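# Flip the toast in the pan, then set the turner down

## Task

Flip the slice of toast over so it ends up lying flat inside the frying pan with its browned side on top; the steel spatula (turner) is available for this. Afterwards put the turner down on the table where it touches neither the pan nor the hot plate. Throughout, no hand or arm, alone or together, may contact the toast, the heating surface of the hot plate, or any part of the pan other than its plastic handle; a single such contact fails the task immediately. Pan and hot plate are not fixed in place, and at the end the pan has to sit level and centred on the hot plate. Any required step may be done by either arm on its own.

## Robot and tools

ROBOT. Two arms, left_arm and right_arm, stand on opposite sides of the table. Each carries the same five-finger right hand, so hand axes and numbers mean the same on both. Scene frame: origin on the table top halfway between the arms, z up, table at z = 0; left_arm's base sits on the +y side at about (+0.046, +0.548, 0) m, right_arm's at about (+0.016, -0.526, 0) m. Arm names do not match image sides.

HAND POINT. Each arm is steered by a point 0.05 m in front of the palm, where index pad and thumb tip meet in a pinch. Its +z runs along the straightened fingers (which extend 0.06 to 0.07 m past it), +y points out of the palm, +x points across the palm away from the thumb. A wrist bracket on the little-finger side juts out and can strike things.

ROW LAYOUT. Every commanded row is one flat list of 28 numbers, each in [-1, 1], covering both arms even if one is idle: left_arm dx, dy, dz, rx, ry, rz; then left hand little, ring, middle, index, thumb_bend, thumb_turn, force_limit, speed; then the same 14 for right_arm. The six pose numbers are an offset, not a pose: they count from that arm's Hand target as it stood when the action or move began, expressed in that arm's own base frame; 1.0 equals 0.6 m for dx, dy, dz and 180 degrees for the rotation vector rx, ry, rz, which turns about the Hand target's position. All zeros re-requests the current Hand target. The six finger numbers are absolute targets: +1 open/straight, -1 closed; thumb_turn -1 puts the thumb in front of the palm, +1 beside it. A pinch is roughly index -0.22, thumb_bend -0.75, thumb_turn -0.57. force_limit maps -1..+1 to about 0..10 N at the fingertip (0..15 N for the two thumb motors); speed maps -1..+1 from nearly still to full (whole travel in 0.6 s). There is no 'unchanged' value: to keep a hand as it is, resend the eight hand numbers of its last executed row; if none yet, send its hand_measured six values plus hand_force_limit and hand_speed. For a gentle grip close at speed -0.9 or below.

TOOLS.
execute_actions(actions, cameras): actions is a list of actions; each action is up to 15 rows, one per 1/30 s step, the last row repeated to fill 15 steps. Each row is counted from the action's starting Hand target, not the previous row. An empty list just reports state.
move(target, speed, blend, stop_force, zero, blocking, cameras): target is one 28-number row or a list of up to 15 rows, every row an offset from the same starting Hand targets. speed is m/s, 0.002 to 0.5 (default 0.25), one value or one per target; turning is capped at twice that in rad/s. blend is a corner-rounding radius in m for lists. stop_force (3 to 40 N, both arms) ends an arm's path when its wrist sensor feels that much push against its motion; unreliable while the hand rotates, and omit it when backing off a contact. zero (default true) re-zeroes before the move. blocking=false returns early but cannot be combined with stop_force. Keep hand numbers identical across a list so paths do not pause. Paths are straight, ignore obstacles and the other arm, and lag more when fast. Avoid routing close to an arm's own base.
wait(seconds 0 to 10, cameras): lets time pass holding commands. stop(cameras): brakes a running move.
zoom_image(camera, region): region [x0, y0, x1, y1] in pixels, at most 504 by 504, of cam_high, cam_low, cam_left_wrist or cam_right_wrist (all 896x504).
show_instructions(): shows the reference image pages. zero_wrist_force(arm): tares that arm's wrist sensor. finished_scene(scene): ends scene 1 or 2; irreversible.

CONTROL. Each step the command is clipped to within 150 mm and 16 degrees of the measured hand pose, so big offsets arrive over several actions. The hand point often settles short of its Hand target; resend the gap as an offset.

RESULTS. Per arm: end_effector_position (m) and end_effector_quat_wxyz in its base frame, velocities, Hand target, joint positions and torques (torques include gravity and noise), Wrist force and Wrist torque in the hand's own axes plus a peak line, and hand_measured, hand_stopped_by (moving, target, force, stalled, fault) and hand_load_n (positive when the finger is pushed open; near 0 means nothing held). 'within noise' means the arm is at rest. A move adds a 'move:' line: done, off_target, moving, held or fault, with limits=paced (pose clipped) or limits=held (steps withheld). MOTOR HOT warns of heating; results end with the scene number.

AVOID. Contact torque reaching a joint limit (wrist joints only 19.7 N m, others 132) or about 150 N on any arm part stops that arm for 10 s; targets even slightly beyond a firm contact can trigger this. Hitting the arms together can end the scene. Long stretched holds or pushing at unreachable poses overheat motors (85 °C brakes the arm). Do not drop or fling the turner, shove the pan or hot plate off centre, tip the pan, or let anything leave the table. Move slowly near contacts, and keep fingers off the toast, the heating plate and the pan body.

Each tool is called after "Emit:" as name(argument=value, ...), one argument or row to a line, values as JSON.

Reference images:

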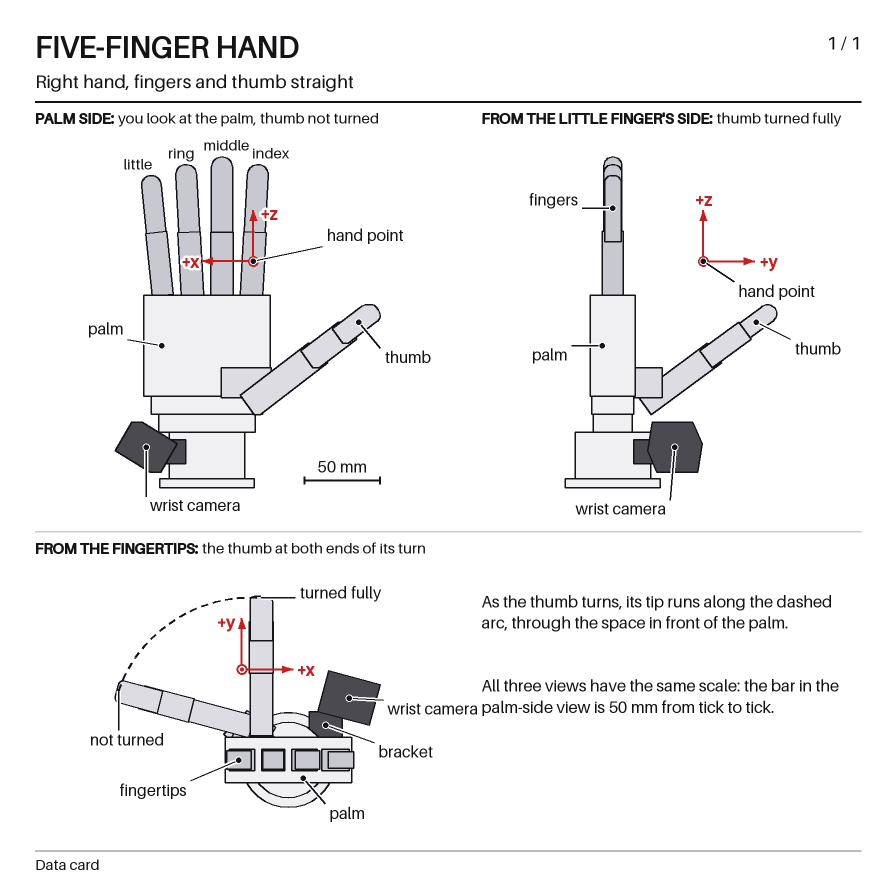

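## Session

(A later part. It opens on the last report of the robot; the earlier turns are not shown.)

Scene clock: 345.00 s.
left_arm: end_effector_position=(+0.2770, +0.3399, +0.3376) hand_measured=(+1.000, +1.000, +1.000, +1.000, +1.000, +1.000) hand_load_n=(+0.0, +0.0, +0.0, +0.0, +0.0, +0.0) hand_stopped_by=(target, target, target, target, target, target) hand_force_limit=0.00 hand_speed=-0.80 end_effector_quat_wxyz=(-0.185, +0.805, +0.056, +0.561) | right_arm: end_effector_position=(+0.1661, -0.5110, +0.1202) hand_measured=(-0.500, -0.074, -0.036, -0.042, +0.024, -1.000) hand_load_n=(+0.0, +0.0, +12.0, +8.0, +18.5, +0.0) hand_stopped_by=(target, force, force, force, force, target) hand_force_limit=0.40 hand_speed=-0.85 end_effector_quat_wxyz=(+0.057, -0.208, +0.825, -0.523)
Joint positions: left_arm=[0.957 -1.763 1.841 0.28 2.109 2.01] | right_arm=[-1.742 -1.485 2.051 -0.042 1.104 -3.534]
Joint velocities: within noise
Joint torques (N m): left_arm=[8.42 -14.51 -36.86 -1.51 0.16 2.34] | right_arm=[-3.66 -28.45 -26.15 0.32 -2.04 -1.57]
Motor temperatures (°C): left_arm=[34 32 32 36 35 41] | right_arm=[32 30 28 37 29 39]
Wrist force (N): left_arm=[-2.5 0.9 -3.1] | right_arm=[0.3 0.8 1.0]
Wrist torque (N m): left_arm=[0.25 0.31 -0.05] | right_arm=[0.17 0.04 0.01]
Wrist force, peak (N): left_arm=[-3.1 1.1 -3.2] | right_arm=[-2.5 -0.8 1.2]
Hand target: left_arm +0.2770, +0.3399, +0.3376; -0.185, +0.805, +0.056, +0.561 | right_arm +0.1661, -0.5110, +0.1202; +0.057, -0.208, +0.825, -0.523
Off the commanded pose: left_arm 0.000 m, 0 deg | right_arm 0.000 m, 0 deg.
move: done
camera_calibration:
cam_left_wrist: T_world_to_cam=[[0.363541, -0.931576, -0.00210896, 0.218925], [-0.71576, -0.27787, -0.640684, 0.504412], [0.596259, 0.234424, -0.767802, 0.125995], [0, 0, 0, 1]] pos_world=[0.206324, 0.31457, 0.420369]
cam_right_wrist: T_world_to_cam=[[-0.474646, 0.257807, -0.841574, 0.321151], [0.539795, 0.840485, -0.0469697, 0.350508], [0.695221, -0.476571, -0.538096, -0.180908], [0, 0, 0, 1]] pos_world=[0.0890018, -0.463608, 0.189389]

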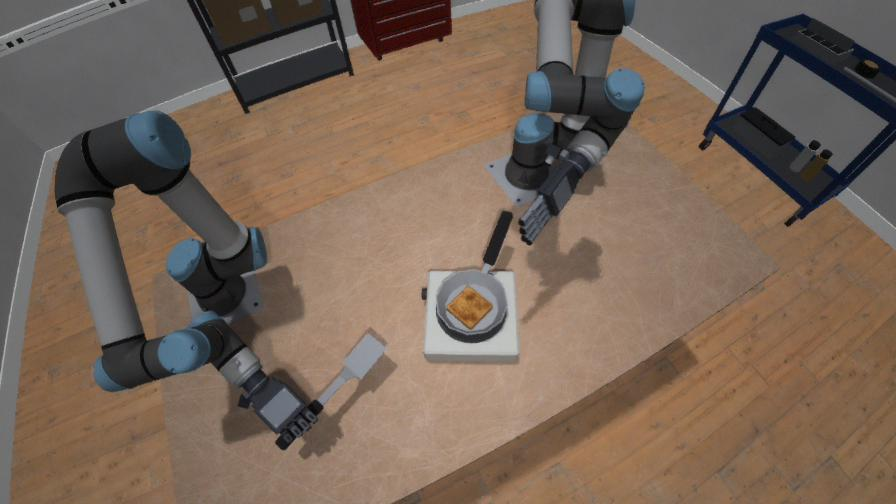

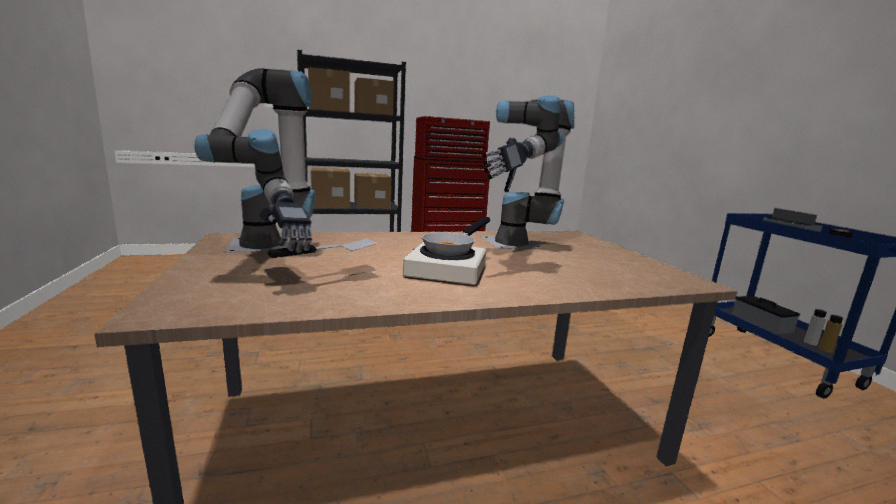

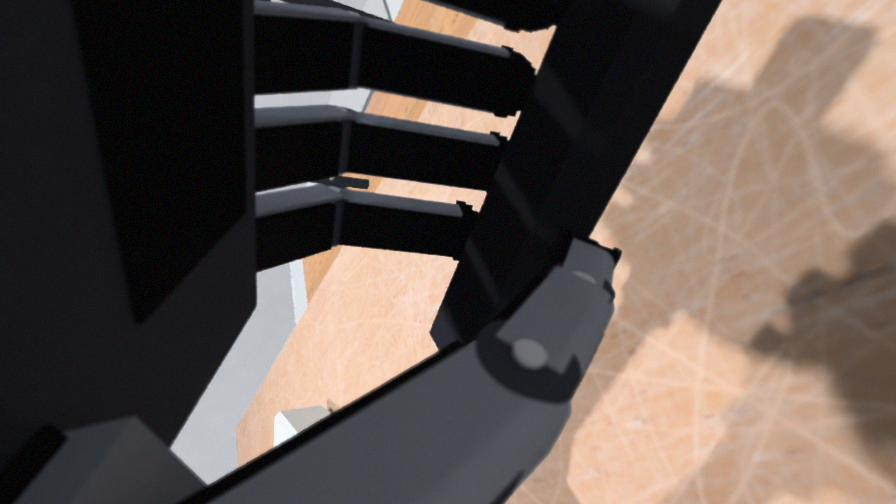

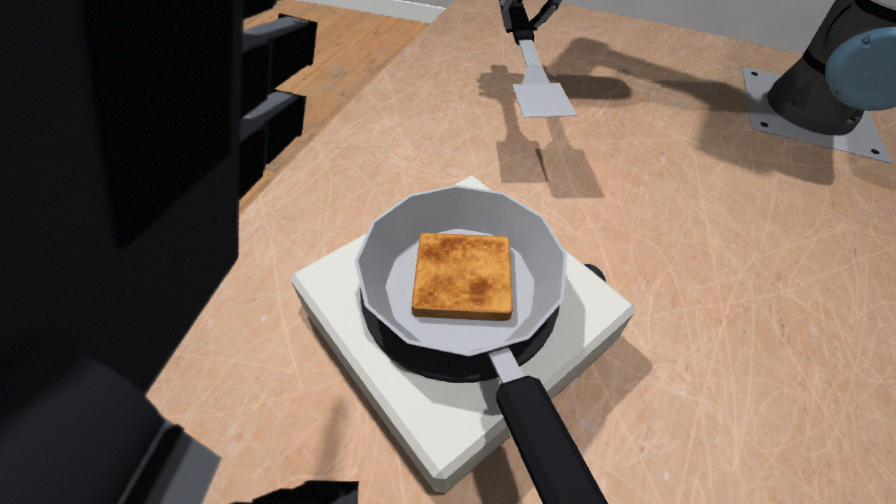

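Emit:
move(
  target=[0,0,0,0,0,0,1,1,1,1,1,1,0,-0.8, 0,0,-0.13,0,0,0,-0.5,-0.5,-0.5,-0.5,-0.75,-1,0.4,-0.85],
  speed=0.08,
  stop_force=6,
)

Emit:
zoom_image(
  camera="cam_low",
  region=[250, 210, 400, 290],
)

Emit:
zoom_image(
  camera="cam_high",
  region=[250, 310, 420, 450],
)

Emit:
zoom_image(
  camera="cam_right_wrist",
  region=[440, 0, 640, 200],
)

Scene clock: 348.07 s.
left_arm: end_effector_position=(+0.2770, +0.3399, +0.3376) hand_measured=(+1.000, +1.000, +1.000, +1.000, +1.000, +1.000) hand_load_n=(+0.0, +0.0, +0.0, +0.0, +0.0, +0.0) hand_stopped_by=(target, target, target, target, target, target) hand_force_limit=0.00 hand_speed=-0.80 end_effector_quat_wxyz=(-0.185, +0.805, +0.056, +0.561) | right_arm: end_effector_position=(+0.1661, -0.5110, +0.0422) hand_measured=(-0.500, -0.074, -0.036, -0.042, +0.024, -1.000) hand_load_n=(+0.0, +0.0, +12.0, +8.0, +18.5, +0.0) hand_stopped_by=(target, force, force, force, force, target) hand_force_limit=0.40 hand_speed=-0.85 end_effector_quat_wxyz=(+0.057, -0.208, +0.825, -0.523)
Joint positions: left_arm=[0.957 -1.763 1.841 0.28 2.109 2.01] | right_arm=[-1.742 -1.351 2.145 -0.27 1.104 -3.534]
Joint velocities: within noise
Joint torques (N m): left_arm=[9.81 -15.01 -34.18 -1.16 0.03 2.35] | right_arm=[4.98 -25.21 -28.84 -1.77 0.78 1.73]
Motor temperatures (°C): left_arm=[34 32 32 36 34 41] | right_arm=[32 30 28 37 29 39]
Wrist force (N): left_arm=[-2.5 1.3 -2.8] | right_arm=[0.4 0.8 1.3]
Wrist torque (N m): left_arm=[0.28 0.31 -0.05] | right_arm=[0.17 -0.01 -0.01]
Wrist force, peak (N): left_arm=[-2.9 1.4 -3.1] | right_arm=[0.3 1.6 1.6]
Hand target: left_arm +0.2770, +0.3399, +0.3376; -0.185, +0.805, +0.056, +0.561 | right_arm +0.1661, -0.5110, +0.0422; +0.057, -0.208, +0.825, -0.523
Off the commanded pose: left_arm 0.000 m, 0 deg | right_arm 0.000 m, 0 deg.
move: done
camera_calibration:
cam_left_wrist: T_world_to_cam=[[0.363541, -0.931576, -0.00210898, 0.218925], [-0.71576, -0.27787, -0.640684, 0.504412], [0.596259, 0.234424, -0.767802, 0.125995], [0, 0, 0, 1]] pos_world=[0.206324, 0.31457, 0.420369]
cam_right_wrist: T_world_to_cam=[[-0.474604, 0.257672, -0.841639, 0.255449], [0.539708, 0.840539, -0.0470085, 0.346895], [0.695317, -0.47655, -0.537991, -0.222887], [0, 0, 0, 1]] pos_world=[0.0889919, -0.463618, 0.111391]

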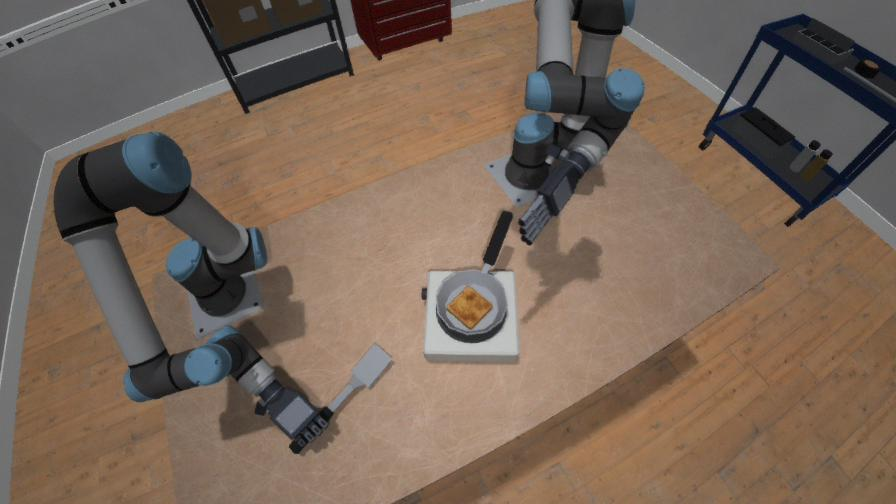

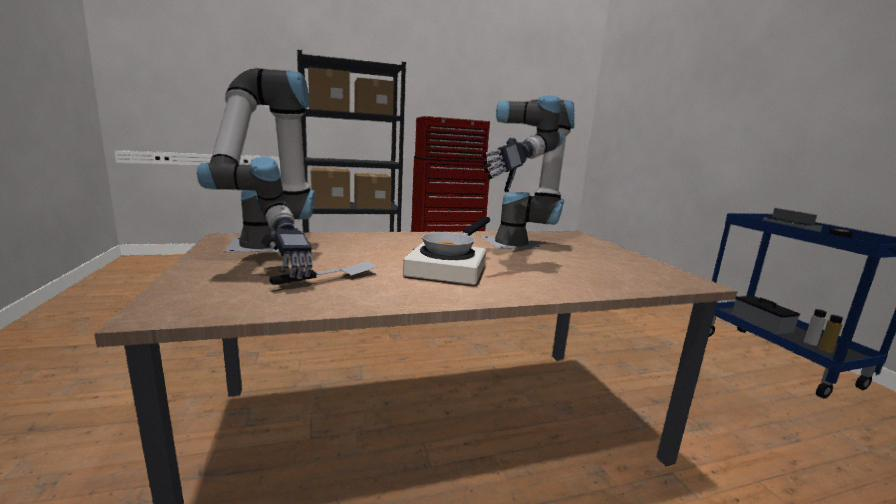

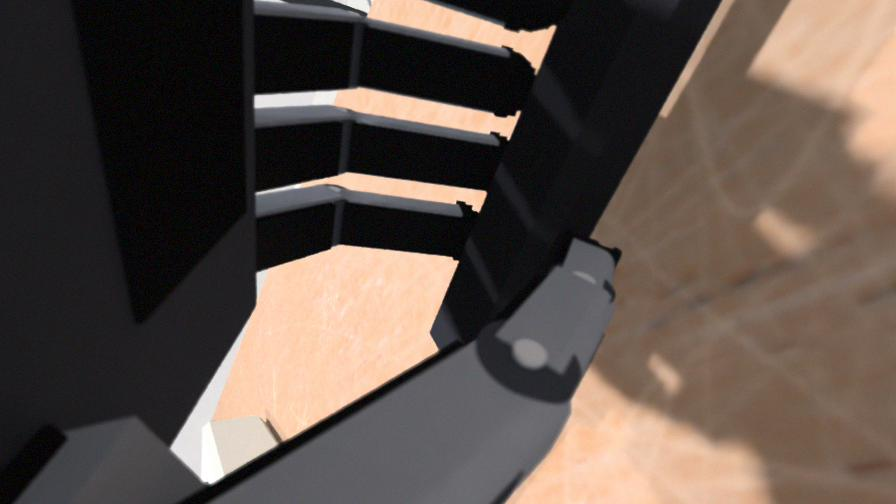

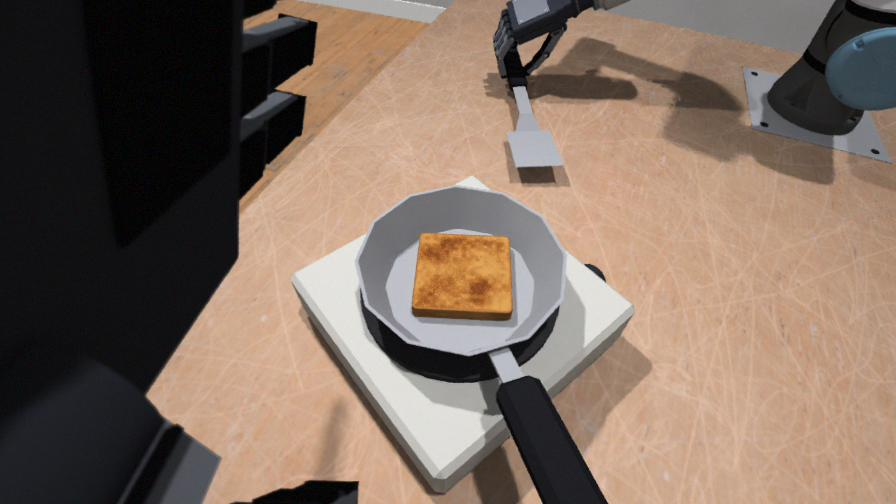

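Scaled by 3.360 from the camera's 896x504 image, which has a finer 1280x720 frame.

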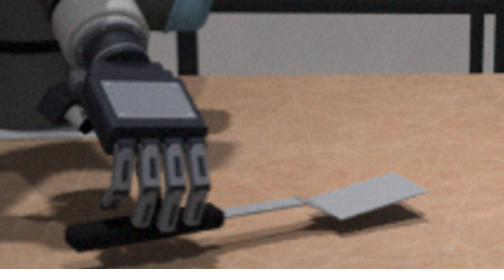

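Scaled by 2.965 from the camera's 896x504 image, which has a finer 1280x720 frame.

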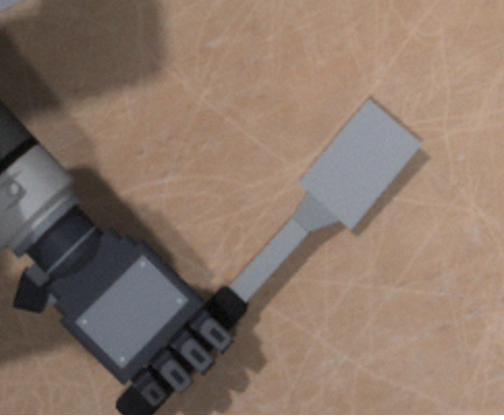

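Scaled by 2.520 from the camera's 896x504 image, which has a finer 1280x720 frame.

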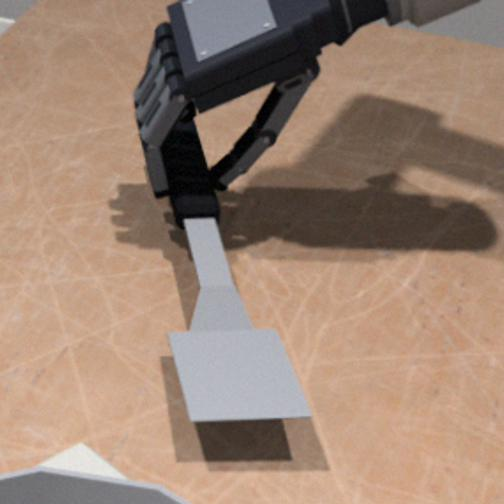

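Emit:
move(
  target=[0,0,0,0,0,0,1,1,1,1,1,1,0,-0.8, 0,0,-0.042,0,0,0,-0.5,-0.5,-0.5,-0.5,-0.75,-1,0.4,-0.85],
  speed=0.02,
  stop_force=3,
)

Emit:
zoom_image(
  camera="cam_low",
  region=[250, 210, 400, 290],
)

Emit:
zoom_image(
  camera="cam_right_wrist",
  region=[440, 0, 640, 200],
)

Scene clock: 351.00 s.
left_arm: end_effector_position=(+0.2770, +0.3399, +0.3376) hand_measured=(+1.000, +1.000, +1.000, +1.000, +1.000, +1.000) hand_load_n=(+0.0, +0.0, +0.0, -0.5, +0.0, +0.0) hand_stopped_by=(target, target, target, target, target, target) hand_force_limit=0.00 hand_speed=-0.80 end_effector_quat_wxyz=(-0.185, +0.805, +0.056, +0.561) | right_arm: end_effector_position=(+0.1661, -0.5110, +0.0221) hand_measured=(-0.500, -0.074, -0.036, -0.042, +0.024, -1.000) hand_load_n=(+0.0, +1.5, +11.5, +6.5, +19.0, +0.5) hand_stopped_by=(target, force, force, force, force, target) hand_force_limit=0.40 hand_speed=-0.85 end_effector_quat_wxyz=(+0.057, -0.208, +0.825, -0.523)
Joint positions: left_arm=[0.957 -1.763 1.841 0.28 2.109 2.01] | right_arm=[-1.742 -1.309 2.163 -0.33 1.104 -3.534]
Joint velocities: within noise
Joint torques (N m): left_arm=[9.34 -15.56 -35.07 -1.41 -0.06 2.27] | right_arm=[4.87 -25.39 -26.83 -1.62 0.61 -0.09]
Motor temperatures (°C): left_arm=[34 32 32 36 34 41] | right_arm=[32 30 28 37 29 39]
Wrist force (N): left_arm=[-2.6 1.2 -3.0] | right_arm=[0.3 0.1 0.9]
Wrist torque (N m): left_arm=[0.28 0.33 -0.05] | right_arm=[0.18 -0.04 0.08]
Wrist force, peak (N): left_arm=[-3.1 1.1 -3.1] | right_arm=[1.3 -5.8 -5.2]
Hand target: left_arm +0.2770, +0.3399, +0.3376; -0.185, +0.805, +0.056, +0.561 | right_arm +0.1661, -0.5110, +0.0221; +0.057, -0.208, +0.825, -0.523 (not the last commanded pose)
Off the commanded pose: left_arm 0.000 m, 0 deg | right_arm 0.005 m, 0 deg.
move: contact (right_arm)
camera_calibration:
cam_left_wrist: T_world_to_cam=[[0.363541, -0.931576, -0.00210908, 0.218925], [-0.71576, -0.27787, -0.640684, 0.504412], [0.596259, 0.234424, -0.767802, 0.125995], [0, 0, 0, 1]] pos_world=[0.206324, 0.31457, 0.420369]
cam_right_wrist: T_world_to_cam=[[-0.474604, 0.25768, -0.841636, 0.238548], [0.539702, 0.840543, -0.0469959, 0.345949], [0.695322, -0.476537, -0.537996, -0.233689], [0, 0, 0, 1]] pos_world=[0.0889958, -0.463615, 0.0913046]

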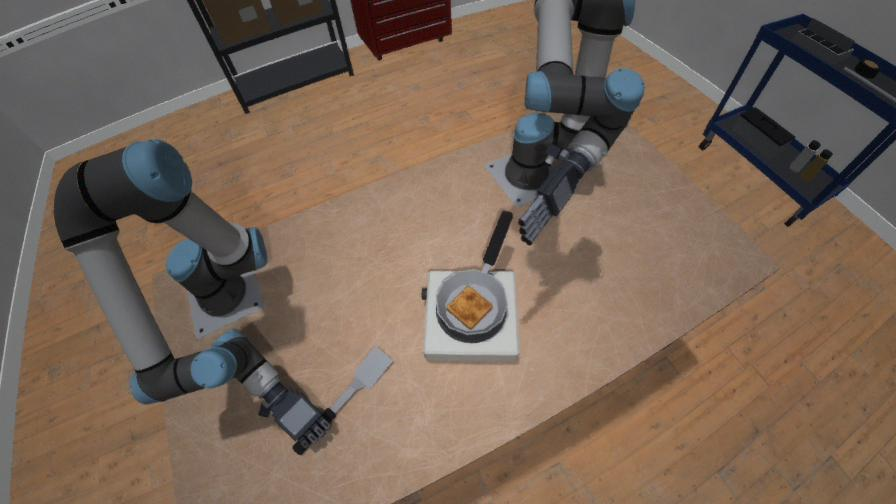

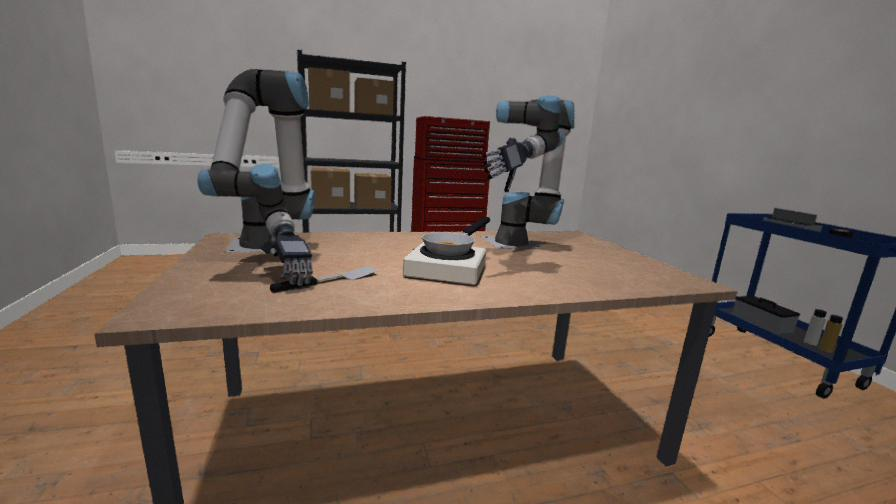

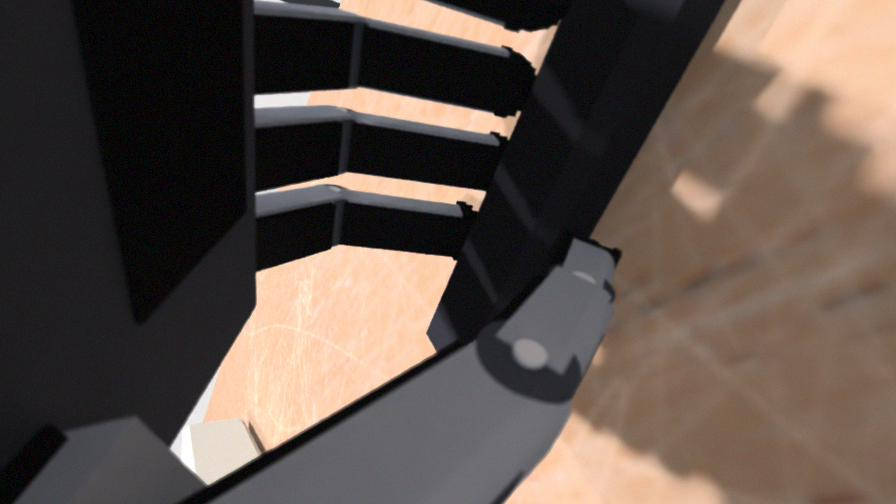

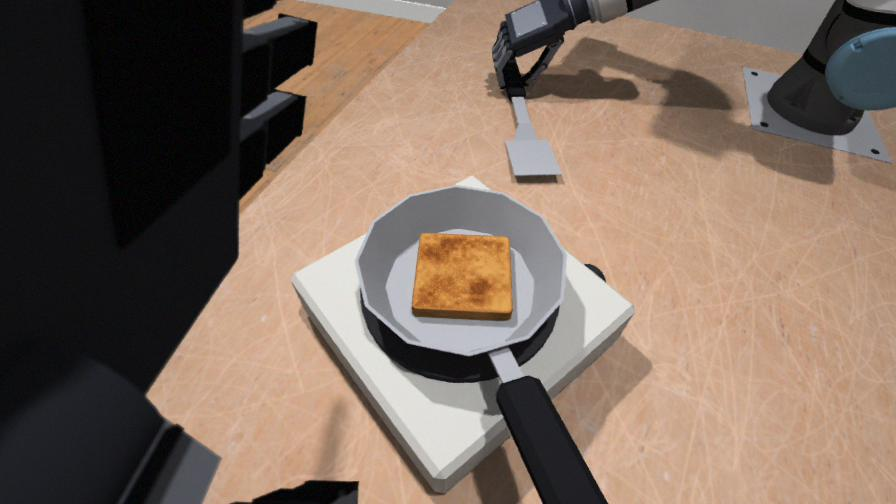

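Scaled by 3.360 from the camera's 896x504 image, which has a finer 1280x720 frame.

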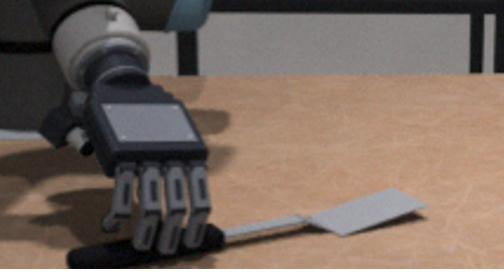

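Scaled by 2.520 from the camera's 896x504 image, which has a finer 1280x720 frame.

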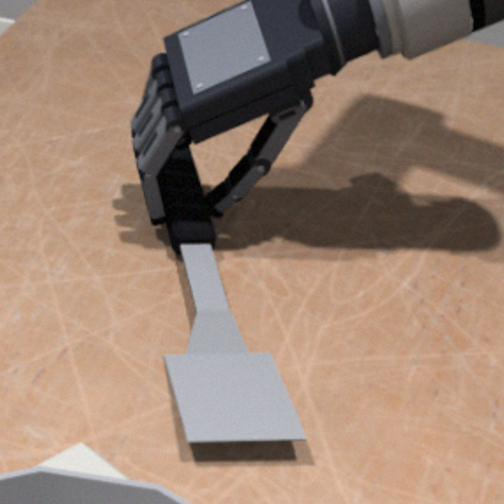

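Emit:
move(
  target=[0,0,0,0,0,0,1,1,1,1,1,1,0,-0.8, 0,0,0,0,0,0,0.15,0.15,0.15,0.15,0.15,-1,0.4,-0.85],
)

Emit:
zoom_image(
  camera="cam_right_wrist",
  region=[440, 0, 640, 200],
)

Scene clock: 354.63 s.
left_arm: end_effector_position=(+0.2770, +0.3399, +0.3376) hand_measured=(+1.000, +1.000, +1.000, +1.000, +1.000, +1.000) hand_load_n=(+0.0, +0.0, +0.0, +0.0, +0.0, +0.0) hand_stopped_by=(target, target, target, target, target, target) hand_force_limit=0.00 hand_speed=-0.80 end_effector_quat_wxyz=(-0.185, +0.805, +0.056, +0.561) | right_arm: end_effector_position=(+0.1661, -0.5110, +0.0221) hand_measured=(+0.150, +0.150, +0.150, +0.150, +0.150, -1.000) hand_load_n=(+0.0, -0.5, +0.0, +0.0, +0.0, +0.0) hand_stopped_by=(target, target, target, target, target, target) hand_force_limit=0.40 hand_speed=-0.85 end_effector_quat_wxyz=(+0.057, -0.208, +0.825, -0.523)
Joint positions: left_arm=[0.957 -1.763 1.841 0.28 2.109 2.01] | right_arm=[-1.742 -1.309 2.163 -0.33 1.104 -3.534]
Joint velocities: within noise
Joint torques (N m): left_arm=[8.64 -15.94 -34 -1.36 -0.15 2.33] | right_arm=[5.14 -25.92 -19.25 -1.71 0.39 0.07]
Motor temperatures (°C): left_arm=[34 32 32 36 34 41] | right_arm=[32 30 28 37 29 39]
Wrist force (N): left_arm=[-2.7 1.3 -2.9] | right_arm=[0.4 -0.9 0.4]
Wrist torque (N m): left_arm=[0.29 0.34 -0.06] | right_arm=[0.13 -0.05 0.14]
Wrist force, peak (N): left_arm=[-2.7 1.4 -3.4] | right_arm=[0.5 -1.0 0.7]
Hand target: left_arm +0.2770, +0.3399, +0.3376; -0.185, +0.805, +0.056, +0.561 | right_arm +0.1661, -0.5110, +0.0221; +0.057, -0.208, +0.825, -0.523
Off the commanded pose: left_arm 0.000 m, 0 deg | right_arm 0.000 m, 0 deg.
move: done
camera_calibration:
cam_left_wrist: T_world_to_cam=[[0.363541, -0.931576, -0.00210891, 0.218925], [-0.71576, -0.27787, -0.640684, 0.504412], [0.596259, 0.234424, -0.767802, 0.125995], [0, 0, 0, 1]] pos_world=[0.206324, 0.31457, 0.420369]
cam_right_wrist: T_world_to_cam=[[-0.474603, 0.257687, -0.841635, 0.238547], [0.539702, 0.840544, -0.0469885, 0.345947], [0.695323, -0.476533, -0.537999, -0.233689], [0, 0, 0, 1]] pos_world=[0.0889959, -0.463615, 0.091301]

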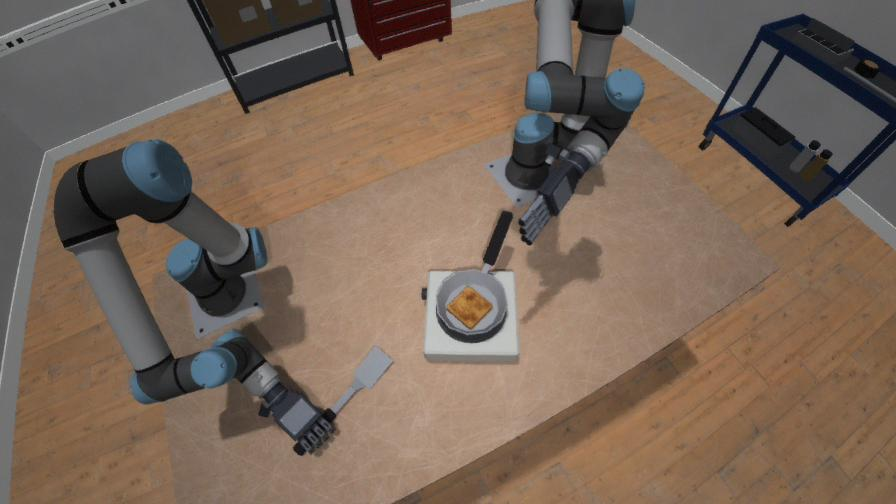

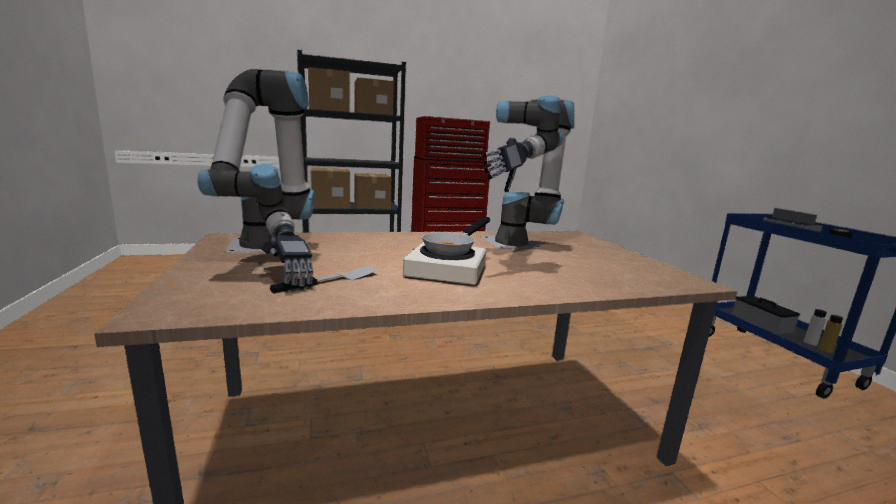

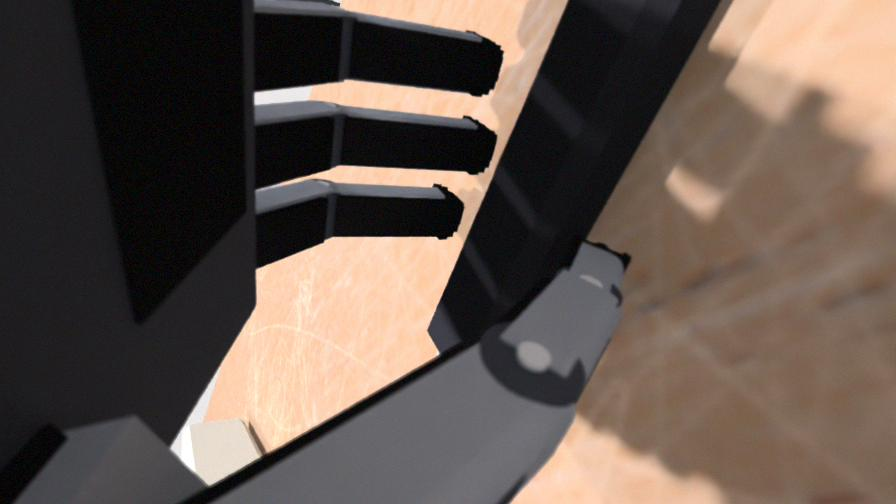

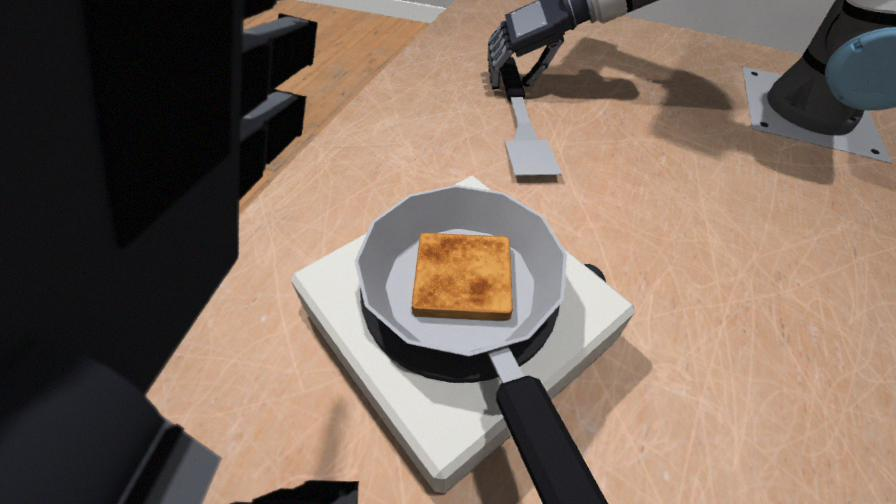

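Scaled by 2.520 from the camera's 896x504 image, which has a finer 1280x720 frame.

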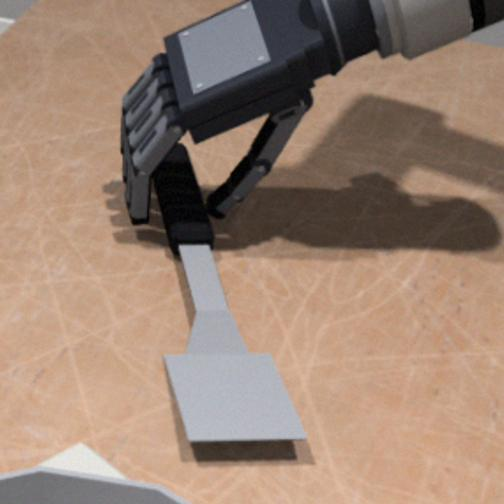

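Emit:
move(
  target=[
    [0,0,0,0,0,0,1,1,1,1,1,1,0,-0.8, 0,0,0.05,0,0,0,0.3,0.3,0.3,0.3,0.3,-1,0.4,-0.5],
    [0,0,0,0,0,0,1,1,1,1,1,1,0,-0.8, -0.05,-0.05,0.3,0,0,0,0.3,0.3,0.3,0.3,0.3,-1,0.4,-0.5],
  ],
  speed=[0.04,0.15],
)

Emit:
zoom_image(
  camera="cam_low",
  region=[250, 210, 500, 290],
)

Emit:
zoom_image(
  camera="cam_right_wrist",
  region=[340, 0, 700, 400],
)

Scene clock: 358.27 s.
left_arm: end_effector_position=(+0.2770, +0.3399, +0.3376) hand_measured=(+1.000, +1.000, +1.000, +1.000, +1.000, +1.000) hand_load_n=(+0.0, +0.0, +0.0, +0.0, +0.0, +0.0) hand_stopped_by=(target, target, target, target, target, target) hand_force_limit=0.00 hand_speed=-0.80 end_effector_quat_wxyz=(-0.185, +0.805, +0.056, +0.561) | right_arm: end_effector_position=(+0.1361, -0.5410, +0.2020) hand_measured=(+0.300, +0.300, +0.300, +0.300, +0.300, -1.000) hand_load_n=(+0.0, +0.0, +0.0, +0.0, +0.5, +0.0) hand_stopped_by=(target, target, target, target, target, target) hand_force_limit=0.40 hand_speed=-0.50 end_effector_quat_wxyz=(+0.057, -0.208, +0.825, -0.523)
Joint positions: left_arm=[0.957 -1.763 1.841 0.28 2.109 2.01] | right_arm=[-1.812 -1.511 1.85 0.205 1.043 -3.575]
Joint velocities: within noise
Joint torques (N m): left_arm=[8.56 -13.47 -34.44 -1.34 -0.16 2.27] | right_arm=[9.38 -22.79 -29.66 1.8 0.95 1.63]
Motor temperatures (°C): left_arm=[34 32 32 36 34 41] | right_arm=[32 30 28 37 29 39]
Wrist force (N): left_arm=[-2.5 1.0 -2.9] | right_arm=[0.6 -0.6 0.4]
Wrist torque (N m): left_arm=[0.25 0.33 -0.07] | right_arm=[0.13 -0.03 0.12]
Wrist force, peak (N): left_arm=[-3.0 1.1 -3.4] | right_arm=[0.9 -2.0 0.2]
Hand target: left_arm +0.2770, +0.3399, +0.3376; -0.185, +0.805, +0.056, +0.561 | right_arm +0.1361, -0.5410, +0.2021; +0.057, -0.208, +0.825, -0.523
Off the commanded pose: left_arm 0.000 m, 0 deg | right_arm 0.000 m, 0 deg.
move: done
camera_calibration:
cam_left_wrist: T_world_to_cam=[[0.363541, -0.931576, -0.00210895, 0.218925], [-0.71576, -0.27787, -0.640684, 0.504412], [0.596259, 0.234424, -0.767802, 0.125995], [0, 0, 0, 1]] pos_world=[0.206324, 0.31457, 0.420369]
cam_right_wrist: T_world_to_cam=[[-0.474681, 0.257584, -0.841622, 0.383423], [0.539721, 0.840522, -0.0471601, 0.395875], [0.695254, -0.476628, -0.538004, -0.130322], [0, 0, 0, 1]] pos_world=[0.0589488, -0.49362, 0.271253]

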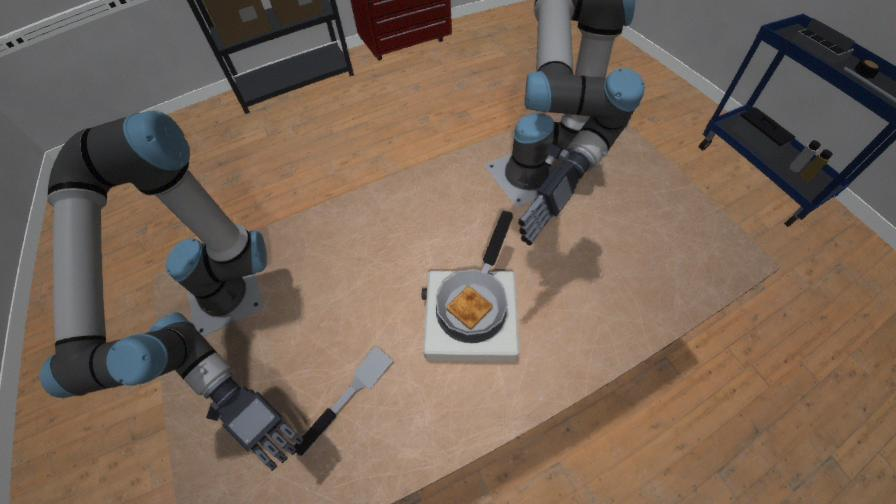

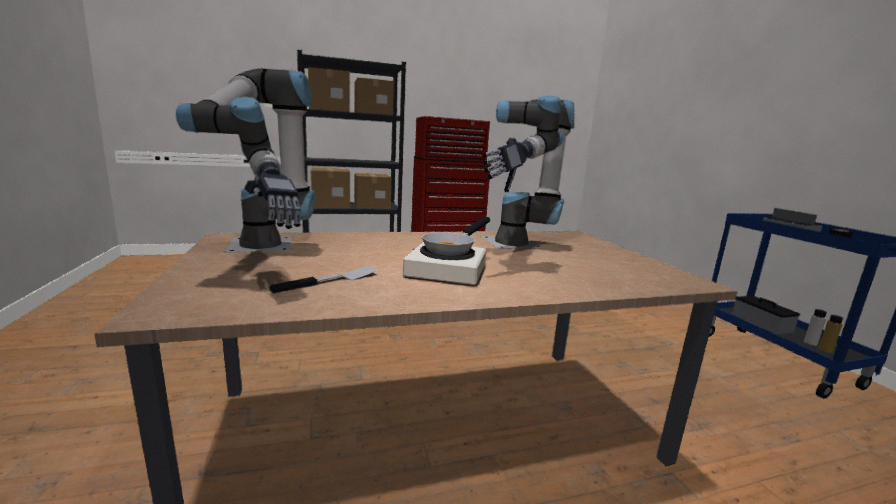

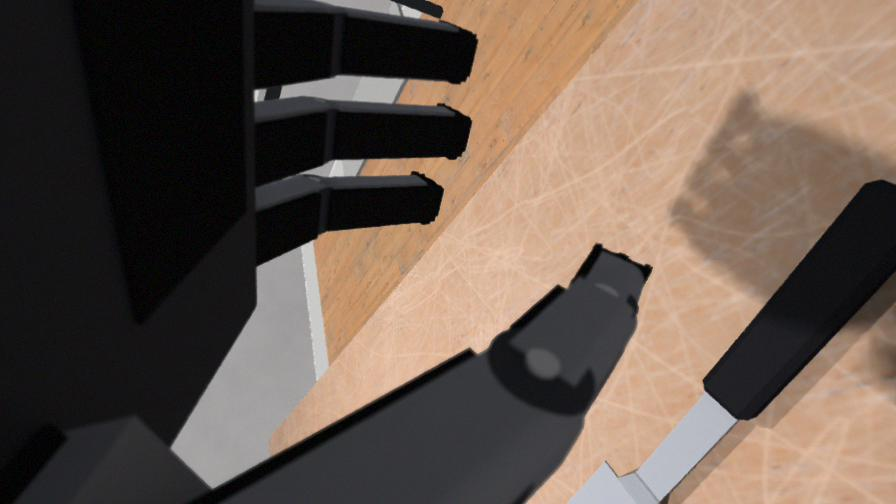

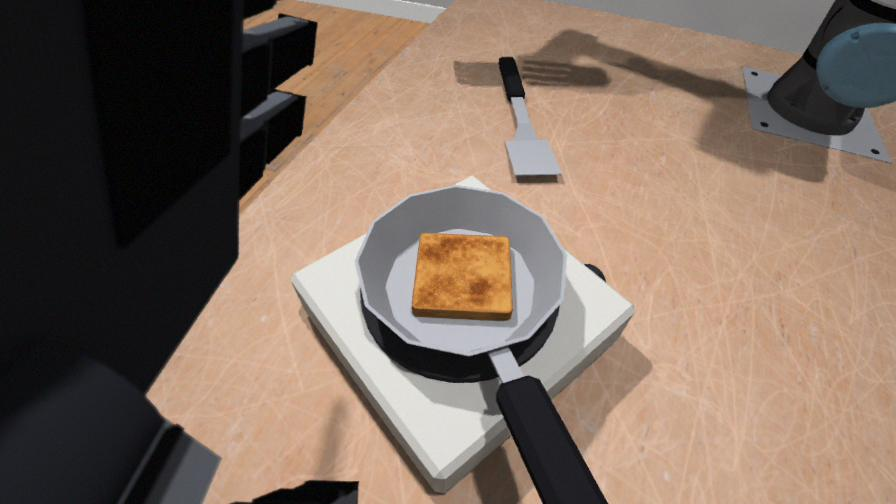

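Scaled by 2.016 from the camera's 896x504 image, which has a finer 1280x720 frame.

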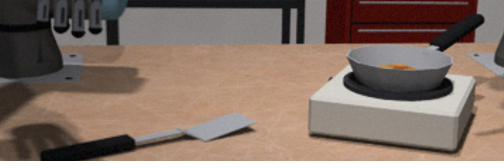

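Scaled by 1.260 from the camera's 896x504 image, which has a finer 1280x720 frame.

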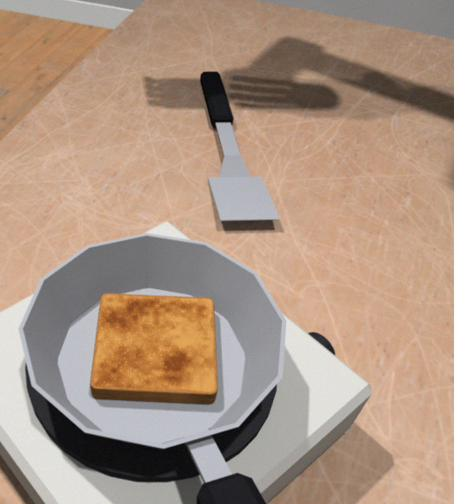

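Emit:
finished_scene(
  scene=1,
)

The scene is finished: the task was done.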